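## Task

Sound exactly F3, F#3, F3, C#4 on the keyboard, in that order and nothing else. The lowest key, C3, is at the player's left and the highest, C5, at the player's right. A key counts only once pressed most of the way down, and it must rise most of the way again before it can count again. Any wrong note, any extra note, or two notes that begin at the same moment means failure.

## Robot and tools

ROBOT. Two six-joint FANUC CRX arms, left_arm and right_arm, each carrying a Robotiq 140 mm two-finger gripper and a wrist camera. Joint order for every row and every per-arm list: waist (J1), shoulder (J2), elbow (J3), forearm roll (J4), wrist pitch (J5), wrist roll (J6). Stated ranges in rad: waist -3.491..3.491, shoulder -3.140..3.140, elbow -1.187..4.328, forearm roll -3.316..3.316, wrist pitch -3.140..3.140, wrist roll -3.927..3.927 (the true end may differ by 0.010). left_arm's fingers can fold at a hinge: pushed tip-first into a surface they give way easily unless the gripper is fully shut, so for pressing keys close its pads completely first, or use right_arm, whose fingers are rigid.

FRAMES. Scene frame: origin at table-top height midway between the arms, +z up, +x out over the table, +y toward left_arm (not the image's left). Each arm reports end_effector_position (metres) and end_effector_quat_wxyz in its own base frame. Calibrated bases: left_arm at (-0.028, +0.378, +0.031), quat_wxyz (+1.000, 0, 0, -0.016); right_arm at (+0.010, -0.353, +0.031), quat_wxyz (+1.000, 0, 0, -0.004); both have up = +z. end_effector_position is the point between the closed pads; fingertips lie about 33 mm beyond it (9 mm when wide open). Gripper +z points along the fingers, y is the closing direction. Reported poses may be off by a few centimetres.

ROW FORMAT (execute_actions and move). One flat list of 18 numbers, each in [-1, 1], always for both arms: left_arm's 6 joint values, then its gripper position, force_limit, speed; then the same 9 for right_arm. Joint values are offsets, not poses: they are added to the Joint targets that stood when the action (or move) began, not to the previous row. Scale: 1.0 = 2.204 rad for waist and shoulder, 2.644 rad for elbow, 3.305 rad for the three wrist joints. Gripper numbers are absolute commands: position +1 fully open (140 mm), about -0.8 pads touch, -1 close until blocked; force_limit -1..+1 (about 14 N to 58 N grip); speed -1..+1 (about 30 to 250 mm/s). To leave a gripper unchanged, resend its last three numbers; 0 is a real command. Zeros in an arm's joint slots keep its Joint targets.

execute_actions(actions, cameras): actions is a list of actions; each action is a list of 1 to 15 rows, one row per 1/30 s step, the last row held to fill 15 steps (0.5 s). An empty list just reports state. A call is rejected if malformed, or if its first action would push a joint more than 0.010 rad beyond its range.

move(target, speed, blend, stop_force, zero, blocking, cameras): target is one 18-number row or a list of up to 15 rows, all offsets from the same starting Joint targets. speed is rad/s for the joint with farthest to go, 0.01 to 3.92, default 0.5 (much too fast for touching). blend (rad) rounds corners between listed targets. stop_force, 12 to 80 N, ends an arm's path when it feels that much push; zero (default true) re-zeroes the reading first. Omit stop_force when backing away from a contact. blocking=false returns early and cannot be combined with stop_force. The result adds a move: line (done, off_target, moving, held, fault; limits=held if steps were withheld).

wait(seconds 0 to 10) lets the scene run holding the last commands. stop brakes a running move. zoom_image(camera, region [x0,y0,x1,y1], at most 504x504 px) enlarges part of the latest image from cam_high, cam_left_wrist or cam_right_wrist (each 672x504). read_manual(section="licences") returns licence text only. finished_scene(scene) ends the current scene (give its number) and cannot be undone; do it only after the notes are played.

RESULTS. Joint positions, Joint velocities (rad, rad/s; may read "within noise"), Joint targets (what the next offsets count from), gripper position_measured in counts (3 open, 230 pads meeting), object_status (0 moving, 1 blocked opening, 2 blocked closing, 3 reached/pads met), Flange force along gripper axes (noisy, may say no reading), Tool commands, and notes such as "joint sent to its limit", "joint command not followed" (clearance check between arms), MOTOR HOT, or fault lines.

MOTION LIMITS. Joint targets cannot lead measured angles by more than 0.895 rad (waist, shoulder), 1.07 (elbow), 1.34 (wrist joints), nor move the gripper target more than 70 mm from where it is; excess is scaled back, so large moves may need several actions.

CAUTIONS. The arms are stiff: commanding even slightly past a firm surface can trigger a fault. Contact torque at the load limit (147 N m for the first three joints, 36.8 N m for the wrist joints) or 150 N outside force stops that arm for 10 s. Press keys slowly, with a low move speed and a stop_force, descending only just far enough to sound the key, then lift clear before going to the next. Use a fingertip narrower than a key and keep the other fingers clear of neighbouring keys so no second note starts. Do not let the arms collide; avoid holding stretched poses long, which heats motors. Never knock anything off the table.

Each tool is called after "Call:" by a JSON object that holds its "op" and its "data".

## Session

Call:
{"op": "execute_actions", "data": {"actions": []}}

Scene clock: 0.00 s.
left_arm: end_effector_position=(+0.1726, -0.0887, +0.1855) position_measured=3 object_status=3 end_effector_quat_wxyz=(-0.485, -0.077, +0.862, +0.130) | right_arm: end_effector_position=(+0.1900, +0.2421, +0.3289) position_measured=3 object_status=3 end_effector_quat_wxyz=(-0.028, +0.949, +0.310, -0.051)
Joint positions: left_arm=[-0.027 0.271 -0.214 -0.148 -2.127 -1.371] | right_arm=[1.195 -0.283 -0.002 -0.121 -1.872 0.972]
Joint velocities: within noise
Flange force (N): no reading
Joint targets: left_arm=[-0.027 0.271 -0.214 -0.148 -2.127 -1.371] | right_arm=[1.195 -0.283 -0.002 -0.121 -1.872 0.972]
Tool commands: left_gripper/position=+1.0 left_gripper/force_limit=+1.0 left_gripper/speed=+1.0 right_gripper/position=+1.0 right_gripper/force_limit=+1.0 right_gripper/speed=+1.0

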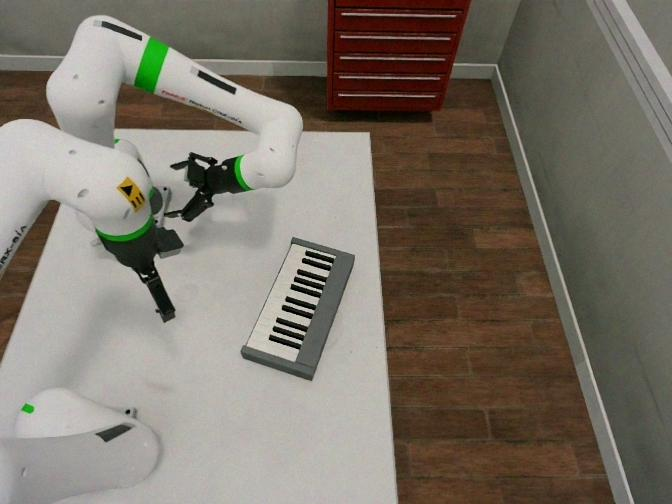

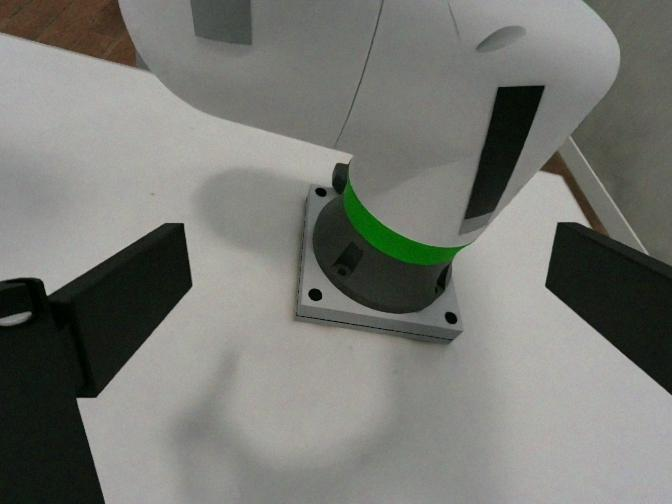

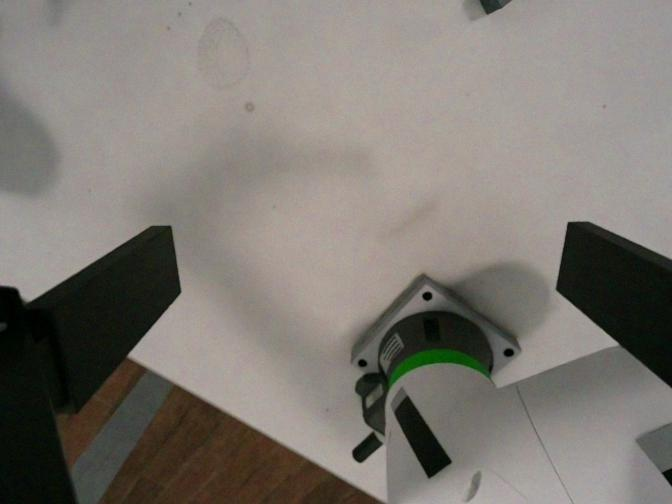

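Call:
{"op": "zoom_image", "data": {"camera": "cam_high", "region": [230, 230, 370, 390]}}

Scaled by 3.150 (camera's finer frame: 960x720).

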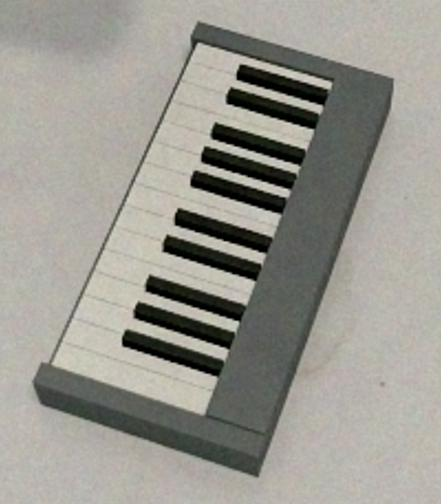

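Call:
{"op": "move", "data": {"target": [-0.1256, 0.0260, 0.2074, 0.0448, 0.1664, -0.0584, -1, -1, -0.5, 0, 0, 0, 0, 0, 0, 1, 1, 1], "speed": 0.6}}

Scene clock: 4.87 s.
left_arm: end_effector_position=(+0.4973, -0.2924, +0.2191) position_measured=232 object_status=0 end_effector_quat_wxyz=(+0.000, +0.148, +0.989, +0.000) | right_arm: end_effector_position=(+0.1900, +0.2421, +0.3289) position_measured=3 object_status=3 end_effector_quat_wxyz=(-0.028, +0.949, +0.310, -0.051)
Joint positions: left_arm=[-0.304 0.328 0.334 0 -1.577 -1.564] | right_arm=[1.195 -0.283 -0.002 -0.121 -1.872 0.972]
Flange force (N): left_arm=[7.8 3.4 3.0] | right_arm=[-1.8 -3.6 -1.4]
Joint targets: left_arm=[-0.304 0.328 0.334 0.000 -1.577 -1.564] | right_arm=[1.195 -0.283 -0.002 -0.121 -1.872 0.972]
move: done
cam_left_wrist: T_world_to_cam=[[0.300416, 0.953789, -0.00609859, 0.142195], [0.898939, -0.280991, 0.336084, -0.599808], [0.318839, -0.106447, -0.941812, 0.159064], [0, 0, 0, 1]] pos_world=[0.445758, -0.287233, 0.352262]

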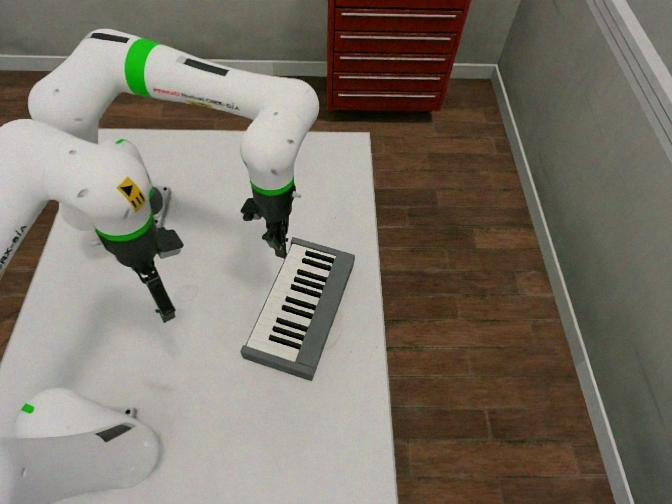

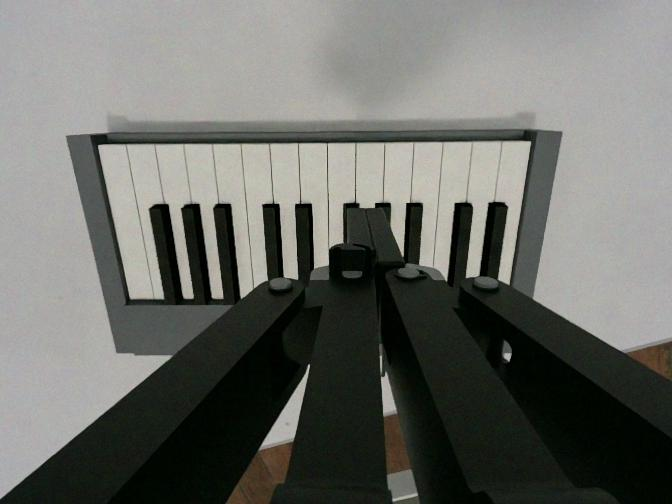

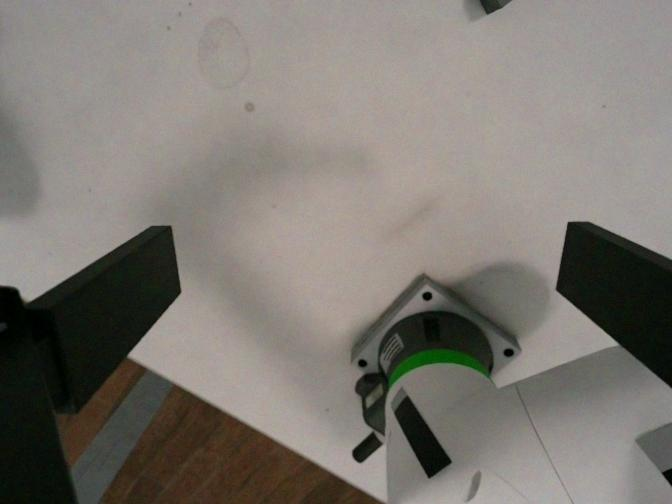

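Call:
{"op": "zoom_image", "data": {"camera": "cam_left_wrist", "region": [240, 120, 570, 320]}}

Call:
{"op": "zoom_image", "data": {"camera": "cam_left_wrist", "region": [50, 120, 340, 370]}}

Scaled by 1.527 (camera's finer frame: 960x720).

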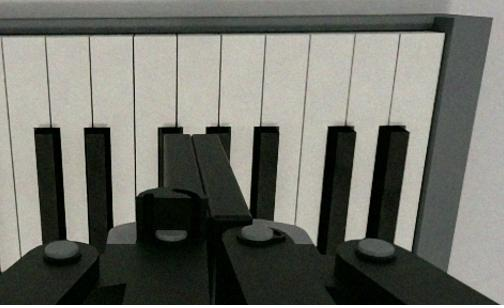

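Scaled by 1.738 (camera's finer frame: 960x720).

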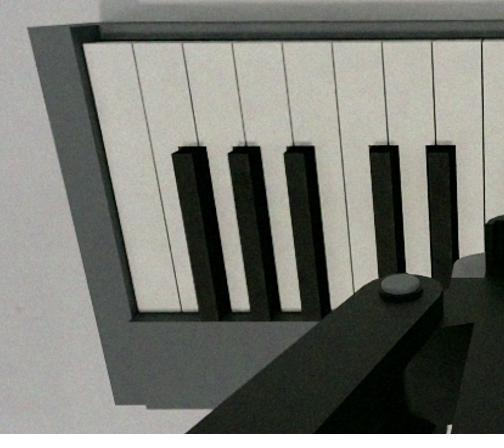

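Call:
{"op": "move", "data": {"target": [0.04968, 0.0002, -0.10772, 0, 0.08639, -0.03319, -1, -1, -0.5, 0, 0, 0, 0, 0, 0, 1, 1, 1], "speed": 0.4, "cameras": ["cam_high", "cam_left_wrist"]}}

Call:
{"op": "zoom_image", "data": {"camera": "cam_left_wrist", "region": [200, 150, 480, 350]}}

Call:
{"op": "zoom_image", "data": {"camera": "cam_high", "region": [230, 180, 370, 390]}}

Scene clock: 8.07 s.
left_arm: end_effector_position=(+0.5101, -0.2332, +0.0979) position_measured=232 object_status=3 end_effector_quat_wxyz=(+0.000, +0.148, +0.989, +0.000) | right_arm: end_effector_position=(+0.1900, +0.2421, +0.3289) position_measured=3 object_status=3 end_effector_quat_wxyz=(-0.028, +0.949, +0.310, -0.051)
Joint positions: left_arm=[-0.195 0.329 0.049 0 -1.292 -1.674] | right_arm=[1.195 -0.283 -0.002 -0.121 -1.872 0.972]
Flange force (N): left_arm=[9.6 2.3 -0.2] | right_arm=[-2.6 -4.2 -1.4]
Joint targets: left_arm=[-0.195 0.329 0.049 0.000 -1.292 -1.674] | right_arm=[1.195 -0.283 -0.002 -0.121 -1.872 0.972]
move: done
cam_left_wrist: T_world_to_cam=[[0.300657, 0.953713, -0.00614707, 0.0809997], [0.898786, -0.281174, 0.336341, -0.554067], [0.319044, -0.106648, -0.94172, 0.0469445], [0, 0, 0, 1]] pos_world=[0.458658, -0.228033, 0.231062]

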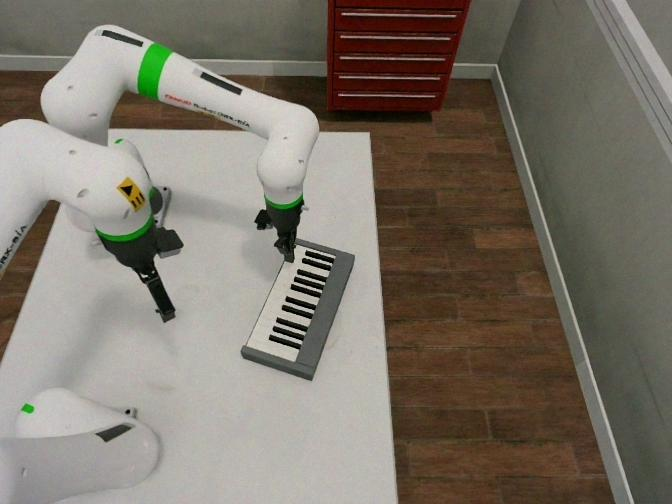

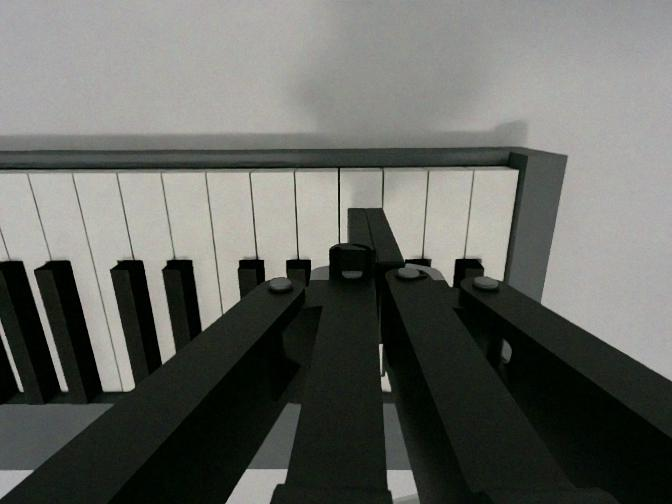

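Scaled by 1.800 (camera's finer frame: 960x720).

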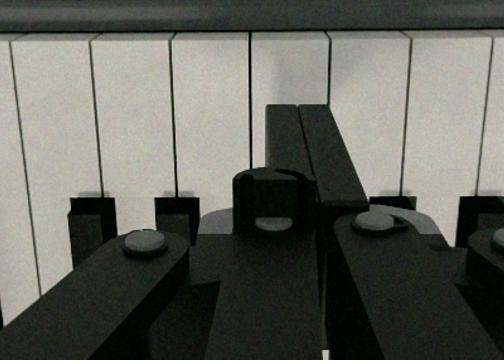

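Scaled by 2.400 (camera's finer frame: 960x720).

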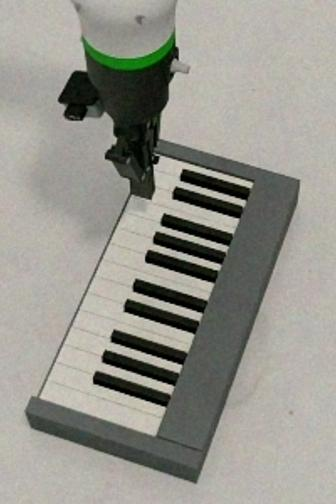

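Call:
{"op": "move", "data": {"target": [0.00136, 0.01014, -0.0169, 0, 0.02028, -0.0008, -1, -1, -0.5, 0, 0, 0, 0, 0, 0, 1, 1, 1], "speed": 0.1, "cameras": ["cam_high", "cam_left_wrist"]}}

Call:
{"op": "zoom_image", "data": {"camera": "cam_left_wrist", "region": [240, 140, 500, 330]}}

Call:
{"op": "zoom_image", "data": {"camera": "cam_high", "region": [250, 200, 340, 290]}}

Scene clock: 10.97 s.
left_arm: end_effector_position=(+0.5106, -0.2316, +0.0675) position_measured=232 object_status=3 end_effector_quat_wxyz=(+0.000, +0.148, +0.989, +0.000) | right_arm: end_effector_position=(+0.1900, +0.2421, +0.3289) position_measured=3 object_status=3 end_effector_quat_wxyz=(-0.028, +0.949, +0.310, -0.051)
Joint positions: left_arm=[-0.192 0.351 0.005 0 -1.225 -1.676] | right_arm=[1.195 -0.283 -0.002 -0.121 -1.872 0.972]
Flange force (N): left_arm=[6.7 2.7 0.4] | right_arm=[-2.6 -3.9 -1.2]
Joint targets: left_arm=[-0.192 0.351 0.005 0.000 -1.225 -1.676] | right_arm=[1.195 -0.283 -0.002 -0.121 -1.872 0.972]
move: done
cam_left_wrist: T_world_to_cam=[[0.300359, 0.953807, -0.00612612, 0.0793199], [0.898853, -0.280893, 0.336395, -0.543731], [0.319135, -0.106546, -0.941701, 0.018337], [0, 0, 0, 1]] pos_world=[0.459058, -0.226433, 0.200662]

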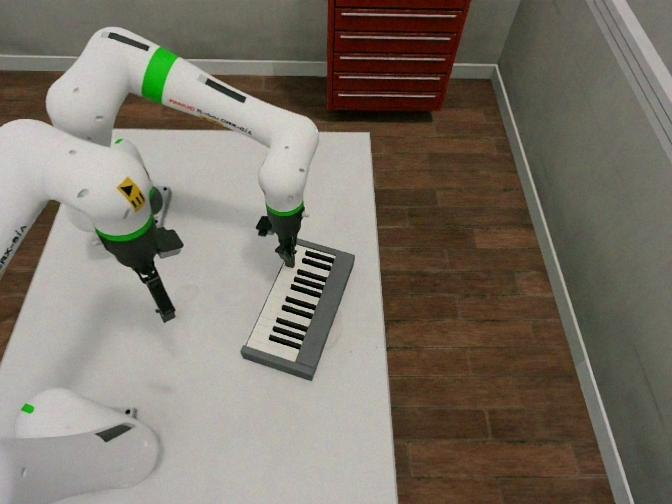

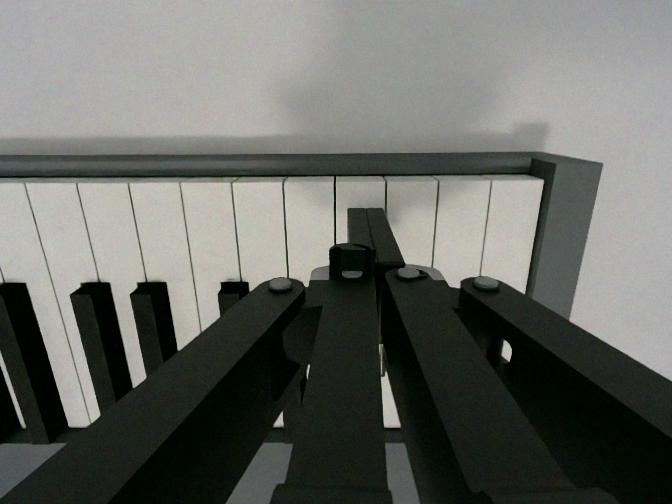

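Scaled by 1.938 (camera's finer frame: 960x720).

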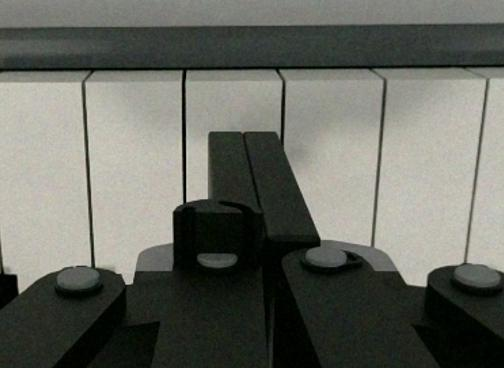

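Scaled by 5.600 (camera's finer frame: 960x720).

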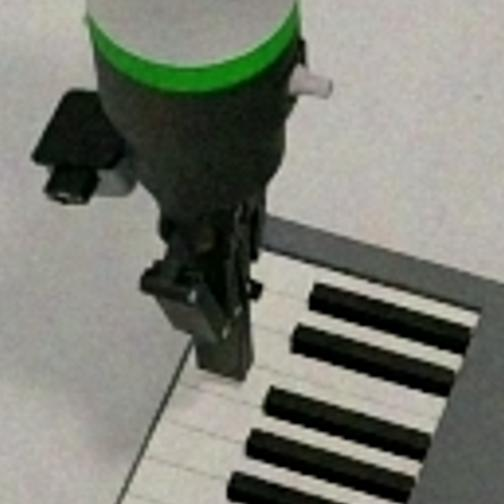

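Call:
{"op": "zoom_image", "data": {"camera": "cam_left_wrist", "region": [320, 165, 410, 225]}}

Call:
{"op": "zoom_image", "data": {"camera": "cam_left_wrist", "region": [420, 145, 570, 235]}}

Call:
{"op": "zoom_image", "data": {"camera": "cam_left_wrist", "region": [0, 145, 150, 235]}}

Scaled by 5.600 (camera's finer frame: 960x720).

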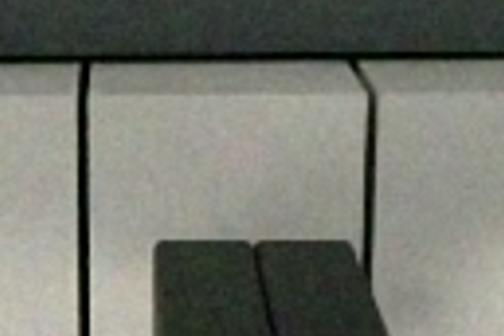

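Scaled by 3.360 (camera's finer frame: 960x720).

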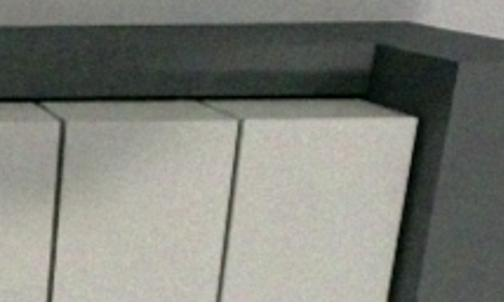

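Scaled by 3.360 (camera's finer frame: 960x720).

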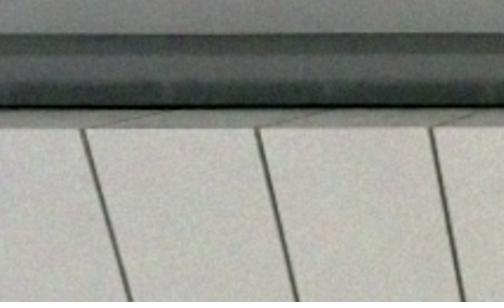

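Call:
{"op": "move", "data": {"target": [-0.00131, 0.00018, 0.0002, 0, -0.00004, 0.00087, -1, -1, -0.5, 0, 0, 0, 0, 0, 0, 1, 1, 1], "speed": 0.05, "cameras": ["cam_left_wrist"]}}

Call:
{"op": "zoom_image", "data": {"camera": "cam_left_wrist", "region": [320, 165, 410, 225]}}

Scene clock: 13.00 s.
left_arm: end_effector_position=(+0.5101, -0.2331, +0.0675) position_measured=232 object_status=3 end_effector_quat_wxyz=(+0.000, +0.148, +0.989, +0.000) | right_arm: end_effector_position=(+0.1900, +0.2421, +0.3289) position_measured=3 object_status=3 end_effector_quat_wxyz=(-0.028, +0.949, +0.310, -0.051)
Joint positions: left_arm=[-0.195 0.352 0.005 0 -1.225 -1.674] | right_arm=[1.195 -0.283 -0.002 -0.121 -1.872 0.972]
Flange force (N): left_arm=[7.2 1.5 0.4] | right_arm=[-2.6 -4.2 -1.2]
Joint targets: left_arm=[-0.195 0.352 0.005 0.000 -1.225 -1.674] | right_arm=[1.195 -0.283 -0.002 -0.121 -1.872 0.972]
move: done
cam_left_wrist: T_world_to_cam=[[0.30035, 0.953809, -0.00609879, 0.0809], [0.898814, -0.280881, 0.336512, -0.543705], [0.319255, -0.106553, -0.94166, 0.018272], [0, 0, 0, 1]] pos_world=[0.458558, -0.227932, 0.200662]

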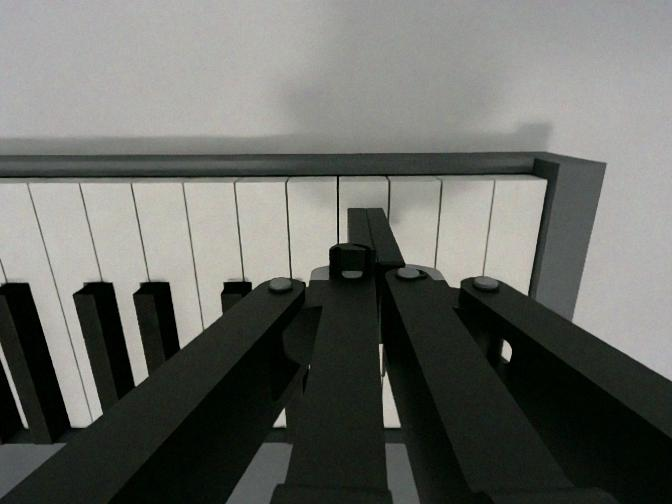

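Scaled by 5.600 (camera's finer frame: 960x720).

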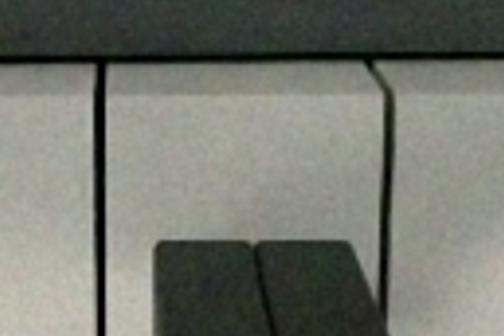

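Call:
{"op": "move", "data": {"target": [0, 0.00953, -0.01165, 0, 0.01567, 0, -1, -1, -0.5, 0, 0, 0, 0, 0, 0, 1, 1, 1], "speed": 0.0131, "stop_force": 12, "cameras": ["cam_high", "cam_left_wrist"]}}

Call:
{"op": "zoom_image", "data": {"camera": "cam_left_wrist", "region": [320, 165, 410, 225]}}

Scene clock: 16.90 s.
left_arm: end_effector_position=(+0.5102, -0.2331, +0.0491) position_measured=232 object_status=3 end_effector_quat_wxyz=(+0.000, +0.148, +0.989, +0.000) | right_arm: end_effector_position=(+0.1900, +0.2421, +0.3289) position_measured=3 object_status=3 end_effector_quat_wxyz=(-0.028, +0.949, +0.310, -0.051)
Joint positions: left_arm=[-0.195 0.368 -0.019 0 -1.185 -1.674] | right_arm=[1.195 -0.283 -0.002 -0.121 -1.872 0.972]
Flange force (N): left_arm=[11.0 4.4 -17.2] | right_arm=[-2.3 -3.9 -1.2]
Joint targets: left_arm=[-0.195 0.368 -0.019 0.000 -1.185 -1.674] | right_arm=[1.195 -0.283 -0.002 -0.121 -1.872 0.972]
move: contact (left_arm); left_arm: the wrist pitch is farthest, 0.011 rad from its target
cam_left_wrist: T_world_to_cam=[[0.300305, 0.953823, -0.00624912, 0.0808086], [0.898862, -0.280797, 0.336452, -0.537595], [0.319161, -0.106655, -0.94168, 0.000936934], [0, 0, 0, 1]] pos_world=[0.458658, -0.227932, 0.182262]

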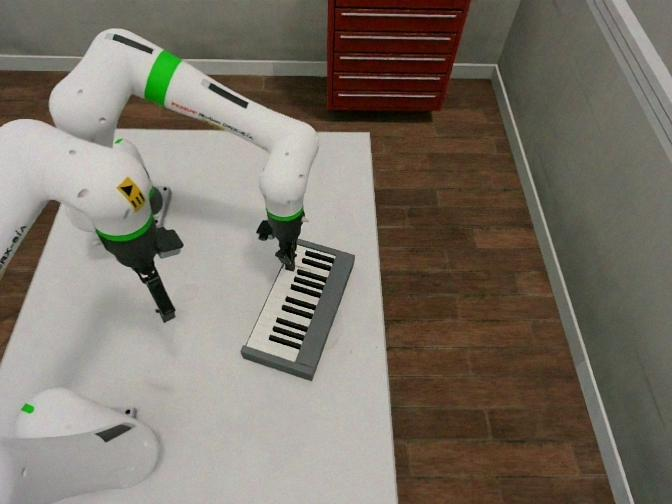

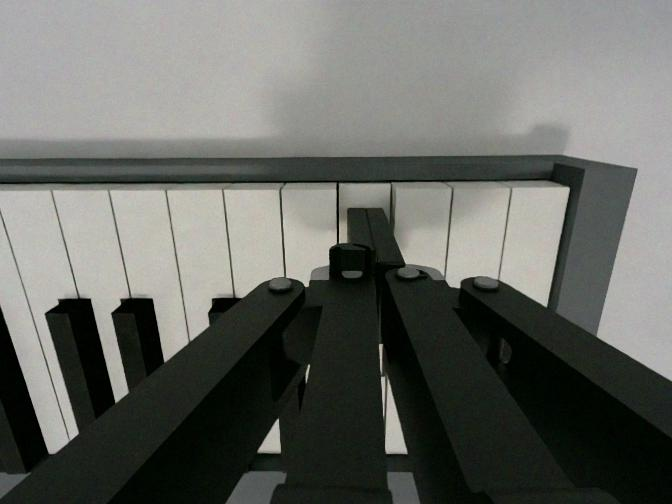

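Scaled by 5.600 (camera's finer frame: 960x720).

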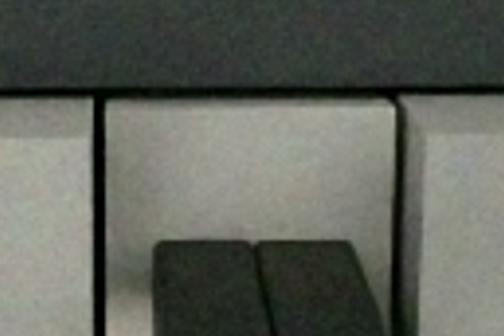

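Call:
{"op": "wait", "data": {"seconds": 0.2, "cameras": []}}

Scene clock: 18.03 s.
left_arm: end_effector_position=(+0.5102, -0.2331, +0.0491) position_measured=232 object_status=3 end_effector_quat_wxyz=(+0.000, +0.148, +0.989, +0.000) | right_arm: end_effector_position=(+0.1900, +0.2421, +0.3289) position_measured=3 object_status=3 end_effector_quat_wxyz=(-0.028, +0.949, +0.310, -0.051)
Joint positions: left_arm=[-0.195 0.368 -0.019 0 -1.185 -1.674] | right_arm=[1.195 -0.283 -0.002 -0.121 -1.872 0.972]
Flange force (N): left_arm=[12.0 4.1 -17.2] | right_arm=[-2.5 -4.1 -1.3]
Joint targets: left_arm=[-0.195 0.368 -0.019 0.000 -1.185 -1.674] | right_arm=[1.195 -0.283 -0.002 -0.121 -1.872 0.972]
Tool commands: left_gripper/position=-1.0 left_gripper/force_limit=-1.0 left_gripper/speed=-0.5 right_gripper/position=+1.0 right_gripper/force_limit=+1.0 right_gripper/speed=+1.0
wait: 0.20 s; at rest from the start

Call:
{"op": "move", "data": {"target": [0, 0.0002, -0.000246, 0, 0.00033, 0, -1, -1, -0.5, 0, 0, 0, 0, 0, 0, 1, 1, 1], "speed": 0.0131, "cameras": ["cam_left_wrist"]}}

Scene clock: 18.87 s.
left_arm: end_effector_position=(+0.5102, -0.2331, +0.0486) position_measured=232 object_status=3 end_effector_quat_wxyz=(+0.000, +0.148, +0.989, +0.000) | right_arm: end_effector_position=(+0.1900, +0.2421, +0.3289) position_measured=3 object_status=3 end_effector_quat_wxyz=(-0.028, +0.949, +0.310, -0.051)
Joint positions: left_arm=[-0.195 0.368 -0.019 0 -1.184 -1.674] | right_arm=[1.195 -0.283 -0.002 -0.121 -1.872 0.972]
Flange force (N): left_arm=[14.7 5.8 -26.5] | right_arm=[-2.4 -4.1 -1.0]
Joint targets: left_arm=[-0.195 0.368 -0.019 0.000 -1.184 -1.674] | right_arm=[1.195 -0.283 -0.002 -0.121 -1.872 0.972]
move: done
cam_left_wrist: T_world_to_cam=[[0.300296, 0.953826, -0.00622032, 0.0808051], [0.898833, -0.280788, 0.336537, -0.537427], [0.319251, -0.106652, -0.94165, 0.000420426], [0, 0, 0, 1]] pos_world=[0.458658, -0.227932, 0.181763]

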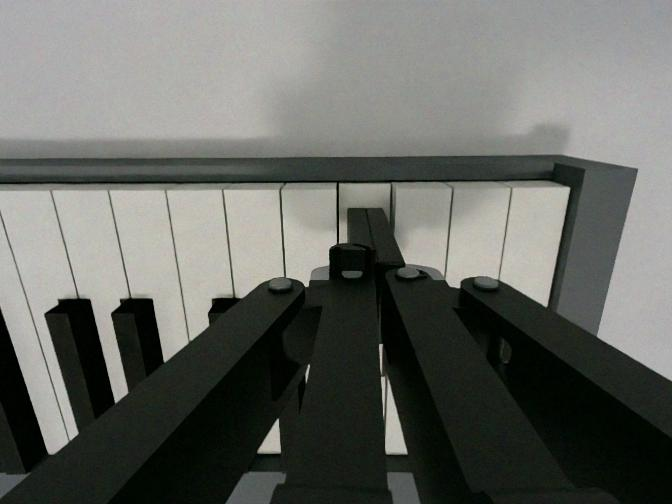

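Call:
{"op": "move", "data": {"target": [[0, -0.0148, 0.02005, 0, -0.02585, 0, -1, -1, -0.5, 0, 0, 0, 0, 0, 0, 1, 1, 1], [-0.01131, 0.03562, 0.07797, 0, -0.03856, 0.00754, -1, -1, -0.5, 0, 0, 0, 0, 0, 0, 1, 1, 1]], "speed": [0.1, 0.3], "blend": [0.005, 0], "cameras": ["cam_high", "cam_left_wrist"]}}

Call:
{"op": "zoom_image", "data": {"camera": "cam_left_wrist", "region": [310, 130, 430, 230]}}

Call:
{"op": "zoom_image", "data": {"camera": "cam_left_wrist", "region": [120, 120, 300, 270]}}

Call:
{"op": "zoom_image", "data": {"camera": "cam_high", "region": [250, 200, 370, 290]}}

Scene clock: 22.10 s.
left_arm: end_effector_position=(+0.5501, -0.2560, +0.0879) position_measured=232 object_status=3 end_effector_quat_wxyz=(+0.000, +0.148, +0.989, +0.000) | right_arm: end_effector_position=(+0.1900, +0.2421, +0.3289) position_measured=3 object_status=3 end_effector_quat_wxyz=(-0.028, +0.949, +0.310, -0.051)
Joint positions: left_arm=[-0.22 0.447 0.187 0 -1.311 -1.649] | right_arm=[1.195 -0.283 -0.002 -0.121 -1.872 0.972]
Flange force (N): left_arm=[10.5 3.1 1.8] | right_arm=[-2.7 -4.2 -0.9]
Joint targets: left_arm=[-0.220 0.447 0.187 0.000 -1.311 -1.649] | right_arm=[1.195 -0.283 -0.002 -0.121 -1.872 0.972]
move: done
cam_left_wrist: T_world_to_cam=[[0.300305, 0.953823, -0.0061526, 0.0908904], [0.898766, -0.280799, 0.336706, -0.592954], [0.31943, -0.106644, -0.94159, 0.022146], [0, 0, 0, 1]] pos_world=[0.498558, -0.250832, 0.221063]

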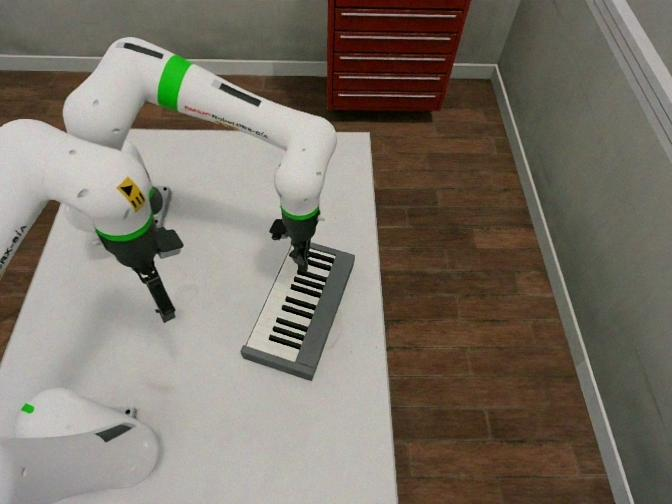

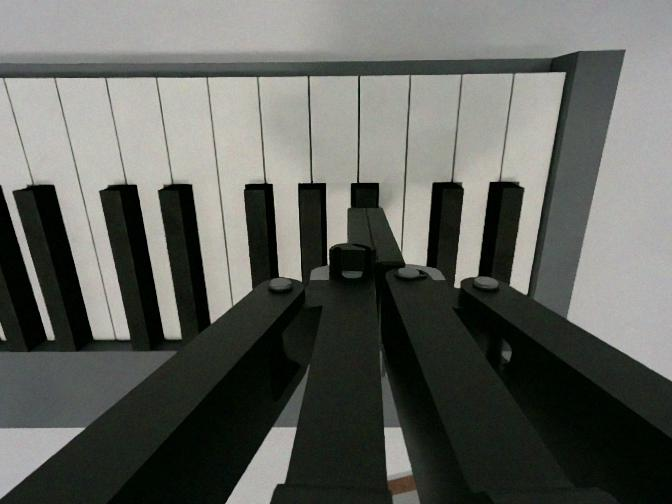

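Scaled by 4.200 (camera's finer frame: 960x720).

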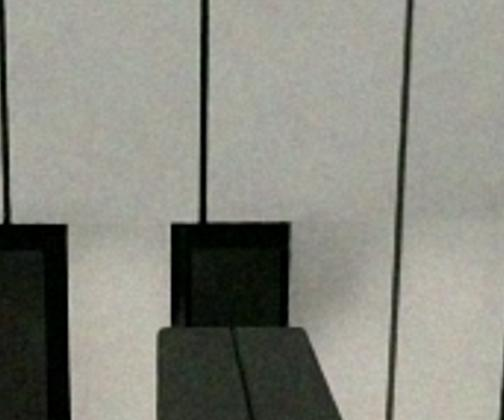

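Scaled by 2.800 (camera's finer frame: 960x720).

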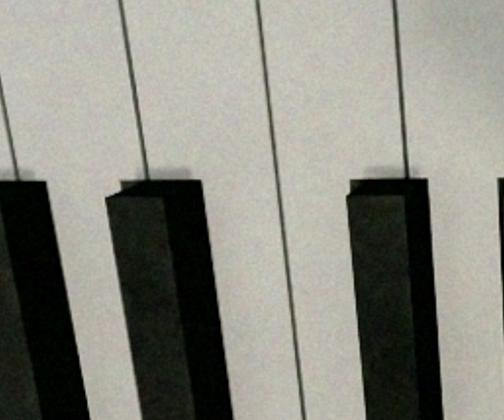

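Scaled by 4.200 (camera's finer frame: 960x720).

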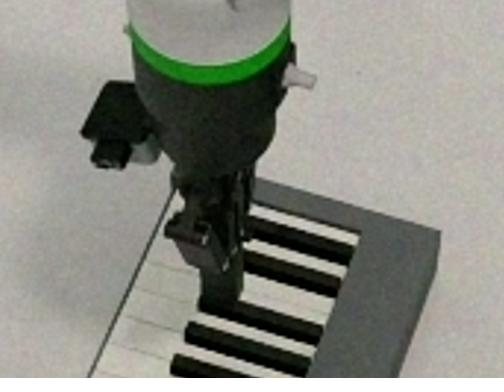

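Call:
{"op": "move", "data": {"target": [0.00152, 0.00381, -0.00777, 0, 0.00876, -0.00101, -1, -1, -0.5, 0, 0, 0, 0, 0, 0, 1, 1, 1], "speed": 0.06, "cameras": ["cam_left_wrist"]}}

Call:
{"op": "zoom_image", "data": {"camera": "cam_left_wrist", "region": [310, 150, 430, 230]}}

Scene clock: 23.80 s.
left_arm: end_effector_position=(+0.5507, -0.2541, +0.0744) position_measured=232 object_status=3 end_effector_quat_wxyz=(+0.000, +0.148, +0.989, +0.000) | right_arm: end_effector_position=(+0.1900, +0.2421, +0.3289) position_measured=3 object_status=3 end_effector_quat_wxyz=(-0.028, +0.949, +0.310, -0.051)
Joint positions: left_arm=[-0.216 0.455 0.166 0 -1.282 -1.652] | right_arm=[1.195 -0.283 -0.002 -0.121 -1.872 0.972]
Flange force (N): left_arm=[8.8 2.1 1.3] | right_arm=[-2.7 -4.1 -1.1]
Joint targets: left_arm=[-0.216 0.455 0.166 0.000 -1.282 -1.652] | right_arm=[1.195 -0.283 -0.002 -0.121 -1.872 0.972]
move: done
cam_left_wrist: T_world_to_cam=[[0.300305, 0.953823, -0.00615406, 0.088815], [0.898756, -0.280795, 0.336738, -0.588414], [0.319461, -0.106655, -0.941578, 0.00942547], [0, 0, 0, 1]] pos_world=[0.499158, -0.248932, 0.207563]

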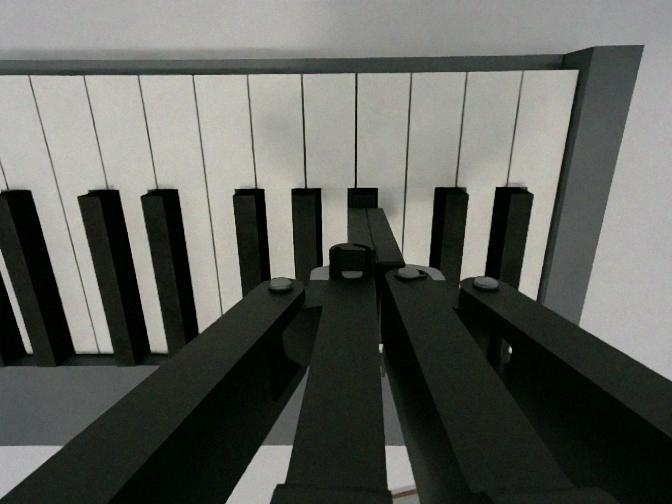

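Scaled by 4.200 (camera's finer frame: 960x720).

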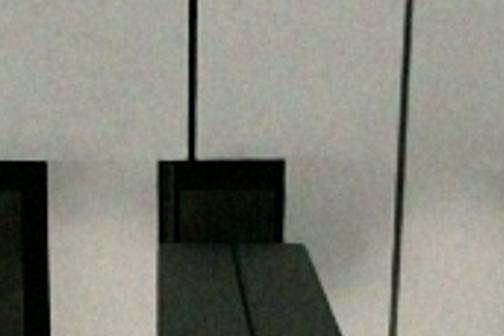

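Call:
{"op": "move", "data": {"target": [0, 0.00519, -0.00804, 0, 0.0099, 0, -1, -1, -0.5, 0, 0, 0, 0, 0, 0, 1, 1, 1], "speed": 0.0131, "stop_force": 12, "cameras": ["cam_high", "cam_left_wrist"]}}

Call:
{"op": "zoom_image", "data": {"camera": "cam_left_wrist", "region": [270, 120, 450, 240]}}

Scene clock: 26.33 s.
left_arm: end_effector_position=(+0.5508, -0.2541, +0.0644) position_measured=232 object_status=3 end_effector_quat_wxyz=(+0.000, +0.148, +0.989, +0.000) | right_arm: end_effector_position=(+0.1900, +0.2421, +0.3289) position_measured=3 object_status=3 end_effector_quat_wxyz=(-0.028, +0.949, +0.310, -0.051)
Joint positions: left_arm=[-0.216 0.462 0.153 0 -1.261 -1.652] | right_arm=[1.195 -0.283 -0.002 -0.121 -1.872 0.972]
Flange force (N): left_arm=[12.7 3.5 -18.7] | right_arm=[-2.6 -4.1 -1.1]
Joint targets: left_arm=[-0.216 0.462 0.153 0.000 -1.261 -1.652] | right_arm=[1.195 -0.283 -0.002 -0.121 -1.872 0.972]
move: contact (left_arm); left_arm: the wrist pitch is farthest, 0.012 rad from its target
cam_left_wrist: T_world_to_cam=[[0.300296, 0.953826, -0.00612527, 0.088753], [0.898727, -0.280786, 0.336823, -0.585047], [0.31955, -0.106652, -0.941548, -0.0000400048], [0, 0, 0, 1]] pos_world=[0.499158, -0.248932, 0.197563]

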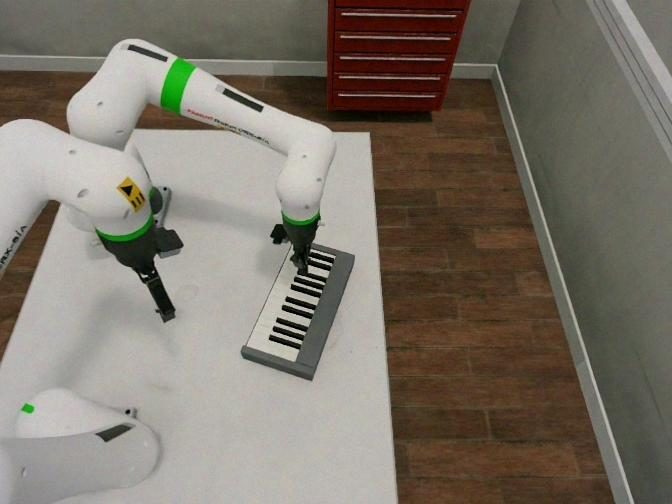

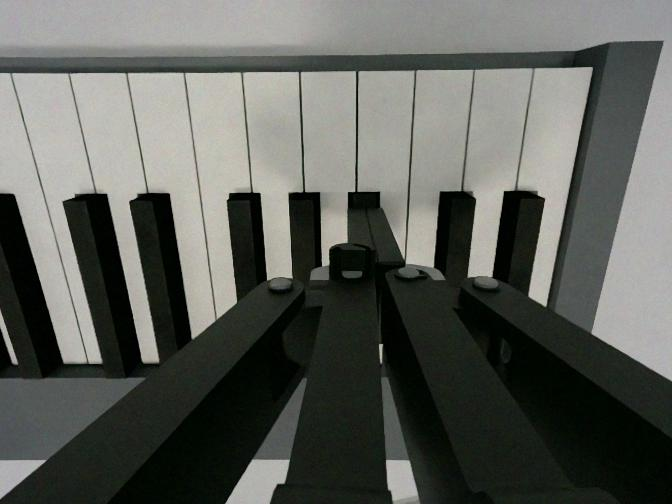

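Scaled by 2.800 (camera's finer frame: 960x720).

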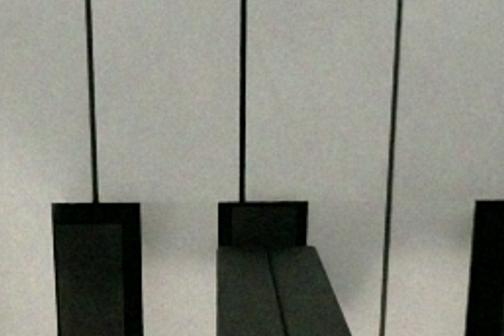

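Call:
{"op": "move", "data": {"target": [0, 0.000168, -0.00026, 0, 0.00032, 0, -1, -1, -0.5, 0, 0, 0, 0, 0, 0, 1, 1, 1], "speed": 0.0131, "cameras": ["cam_left_wrist"]}}

Call:
{"op": "zoom_image", "data": {"camera": "cam_left_wrist", "region": [310, 150, 430, 230]}}

Scene clock: 27.33 s.
left_arm: end_effector_position=(+0.5508, -0.2541, +0.0639) position_measured=232 object_status=3 end_effector_quat_wxyz=(+0.000, +0.148, +0.989, +0.000) | right_arm: end_effector_position=(+0.1900, +0.2421, +0.3289) position_measured=3 object_status=3 end_effector_quat_wxyz=(-0.028, +0.949, +0.310, -0.051)
Joint positions: left_arm=[-0.216 0.463 0.152 0 -1.26 -1.652] | right_arm=[1.195 -0.283 -0.002 -0.121 -1.872 0.972]
Flange force (N): left_arm=[15.4 5.2 -31.7] | right_arm=[-2.4 -4.0 -1.4]
Joint targets: left_arm=[-0.216 0.463 0.152 0.000 -1.260 -1.652] | right_arm=[1.195 -0.283 -0.002 -0.121 -1.872 0.972]
move: done
cam_left_wrist: T_world_to_cam=[[0.300296, 0.953826, -0.00612527, 0.08875], [0.898727, -0.280786, 0.336823, -0.584879], [0.31955, -0.106652, -0.941548, -0.000510779], [0, 0, 0, 1]] pos_world=[0.499158, -0.248932, 0.197063]

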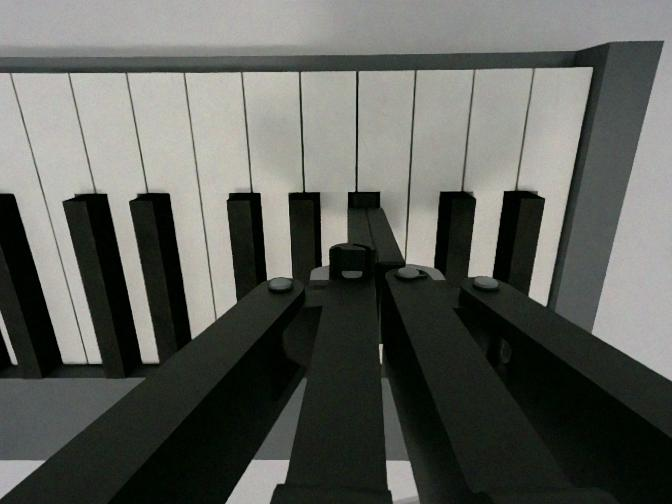

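Scaled by 4.200 (camera's finer frame: 960x720).

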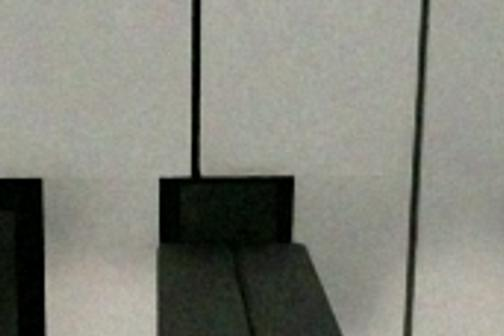

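Call:
{"op": "move", "data": {"target": [[0, -0.0069, 0.01127, 0, -0.01356, 0, -1, -1, -0.5, 0, 0, 0, 0, 0, 0, 1, 1, 1], [0.00979, -0.05691, -0.04627, 0, -0.00087, -0.00653, -1, -1, -0.5, 0, 0, 0, 0, 0, 0, 1, 1, 1], [0.00979, -0.04878, -0.05813, 0, 0.01404, -0.00653, -1, -1, -0.5, 0, 0, 0, 0, 0, 0, 1, 1, 1]], "speed": [0.1, 0.3, 0.1], "blend": [0.005, 0.01, 0], "cameras": ["cam_left_wrist"]}}

Call:
{"op": "zoom_image", "data": {"camera": "cam_left_wrist", "region": [310, 150, 430, 230]}}

Scene clock: 29.67 s.
left_arm: end_effector_position=(+0.5102, -0.2331, +0.0627) position_measured=232 object_status=3 end_effector_quat_wxyz=(+0.000, +0.148, +0.989, +0.000) | right_arm: end_effector_position=(+0.1900, +0.2421, +0.3289) position_measured=3 object_status=3 end_effector_quat_wxyz=(-0.028, +0.949, +0.310, -0.051)
Joint positions: left_arm=[-0.195 0.355 -0.002 0 -1.213 -1.674] | right_arm=[1.195 -0.283 -0.002 -0.121 -1.872 0.972]
Flange force (N): left_arm=[6.2 2.1 0.2] | right_arm=[-2.3 -4.1 -1.1]
Joint targets: left_arm=[-0.195 0.355 -0.002 0.000 -1.213 -1.674] | right_arm=[1.195 -0.283 -0.002 -0.121 -1.872 0.972]
move: done
cam_left_wrist: T_world_to_cam=[[0.300336, 0.953814, -0.00614871, 0.0808874], [0.89864, -0.28079, 0.337051, -0.542062], [0.319757, -0.106754, -0.941466, 0.0133451], [0, 0, 0, 1]] pos_world=[0.458558, -0.227933, 0.195764]

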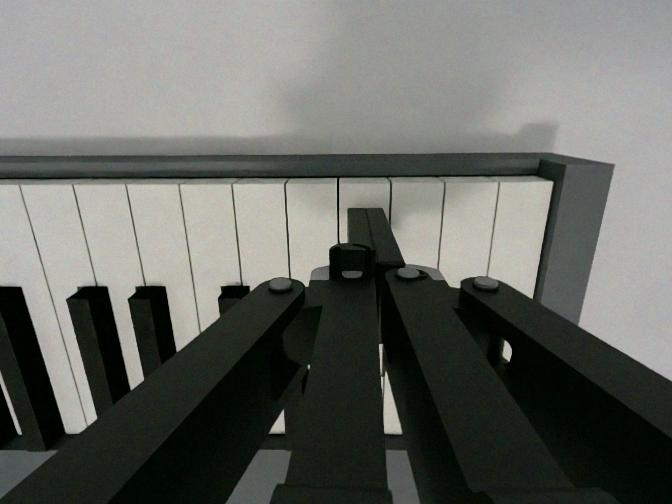

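Scaled by 4.200 (camera's finer frame: 960x720).

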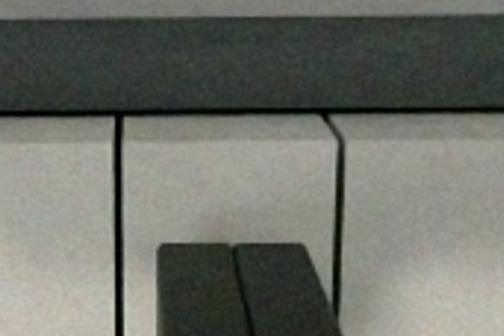

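Call:
{"op": "move", "data": {"target": [0, 0.00605, -0.0073, 0, 0.00987, 0, -1, -1, -0.5, 0, 0, 0, 0, 0, 0, 1, 1, 1], "speed": 0.0131, "stop_force": 12, "cameras": ["cam_left_wrist"]}}

Call:
{"op": "zoom_image", "data": {"camera": "cam_left_wrist", "region": [310, 150, 430, 230]}}

Scene clock: 32.77 s.
left_arm: end_effector_position=(+0.5102, -0.2331, +0.0492) position_measured=232 object_status=3 end_effector_quat_wxyz=(+0.000, +0.148, +0.989, +0.000) | right_arm: end_effector_position=(+0.1900, +0.2421, +0.3289) position_measured=3 object_status=3 end_effector_quat_wxyz=(-0.028, +0.949, +0.310, -0.051)
Joint positions: left_arm=[-0.195 0.367 -0.019 0 -1.184 -1.674] | right_arm=[1.195 -0.283 -0.002 -0.121 -1.872 0.972]
Flange force (N): left_arm=[11.3 2.8 -15.2] | right_arm=[-2.3 -4.2 -1.1]
Joint targets: left_arm=[-0.195 0.367 -0.019 0.000 -1.184 -1.674] | right_arm=[1.195 -0.283 -0.002 -0.121 -1.872 0.972]
move: contact (left_arm)
cam_left_wrist: T_world_to_cam=[[0.300327, 0.953817, -0.00611992, 0.080804], [0.898611, -0.280781, 0.337135, -0.537512], [0.319847, -0.10675, -0.941436, 0.000589605], [0, 0, 0, 1]] pos_world=[0.458558, -0.227932, 0.182264]

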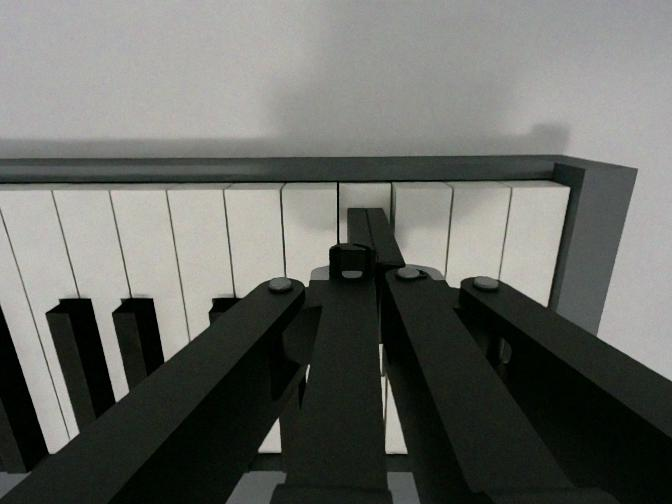

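Scaled by 4.200 (camera's finer frame: 960x720).

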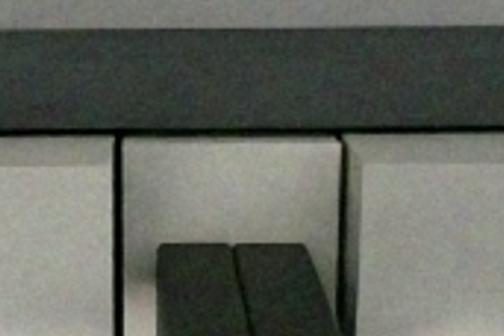

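Call:
{"op": "move", "data": {"target": [[0, -0.01336, 0.0184, 0, -0.02387, 0, -1, -1, -0.5, 0, 0, 0, 0, 0, 0, 1, 1, 1], [-0.08109, 0.05876, 0.10261, 0, -0.04315, 0.05408, -1, -1, -0.5, 0, 0, 0, 0, 0, 0, 1, 1, 1], [-0.08109, 0.06044, 0.09928, 0, -0.03936, 0.05408, -1, -1, -0.5, 0, 0, 0, 0, 0, 0, 1, 1, 1]], "speed": [0.1, 0.3, 0.1], "blend": [0.005, 0.005, 0], "cameras": ["cam_high", "cam_left_wrist"]}}

Call:
{"op": "zoom_image", "data": {"camera": "cam_left_wrist", "region": [310, 150, 430, 230]}}

Call:
{"op": "zoom_image", "data": {"camera": "cam_left_wrist", "region": [180, 60, 640, 300]}}

Scene clock: 35.57 s.
left_arm: end_effector_position=(+0.5229, -0.3445, +0.0790) position_measured=232 object_status=3 end_effector_quat_wxyz=(+0.000, +0.148, +0.989, +0.000) | right_arm: end_effector_position=(+0.1900, +0.2421, +0.3289) position_measured=3 object_status=3 end_effector_quat_wxyz=(-0.028, +0.949, +0.310, -0.051)
Joint positions: left_arm=[-0.373 0.5 0.243 0 -1.314 -1.495] | right_arm=[1.195 -0.283 -0.002 -0.121 -1.872 0.972]
Flange force (N): left_arm=[9.5 4.1 1.1] | right_arm=[-2.3 -4.3 -1.1]
Joint targets: left_arm=[-0.373 0.500 0.243 0.000 -1.314 -1.495] | right_arm=[1.195 -0.283 -0.002 -0.121 -1.872 0.972]
move: done
cam_left_wrist: T_world_to_cam=[[0.300248, 0.953841, -0.00616805, 0.183453], [0.898891, -0.280776, 0.336393, -0.590345], [0.319134, -0.106546, -0.941701, 0.0132127], [0, 0, 0, 1]] pos_world=[0.471358, -0.339332, 0.212162]

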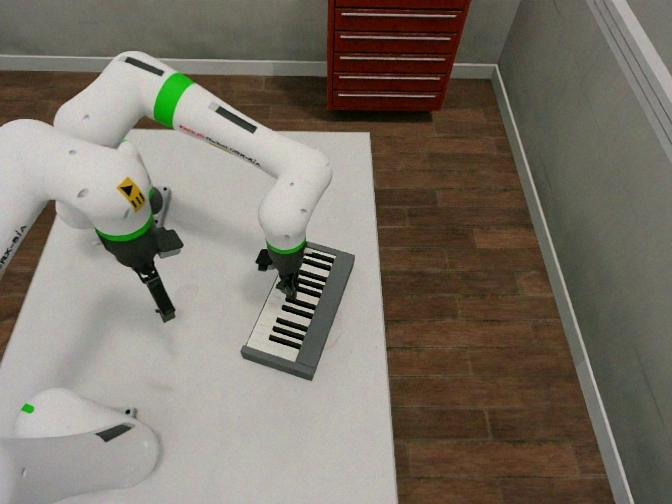

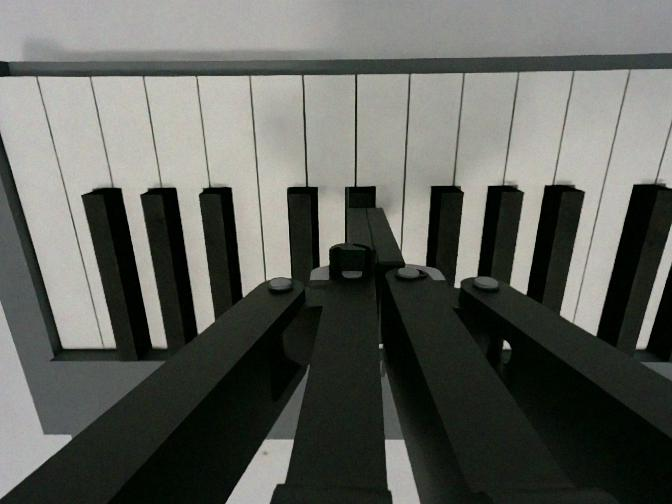

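Scaled by 4.200 (camera's finer frame: 960x720).

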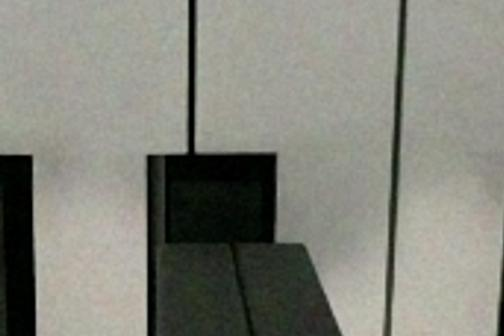

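Scaled by 1.096 (camera's finer frame: 960x720).

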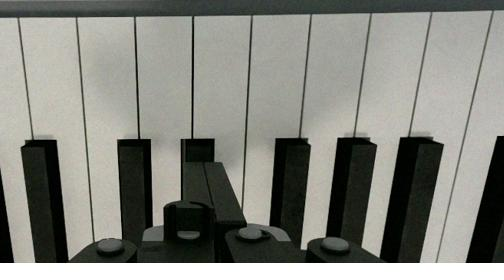

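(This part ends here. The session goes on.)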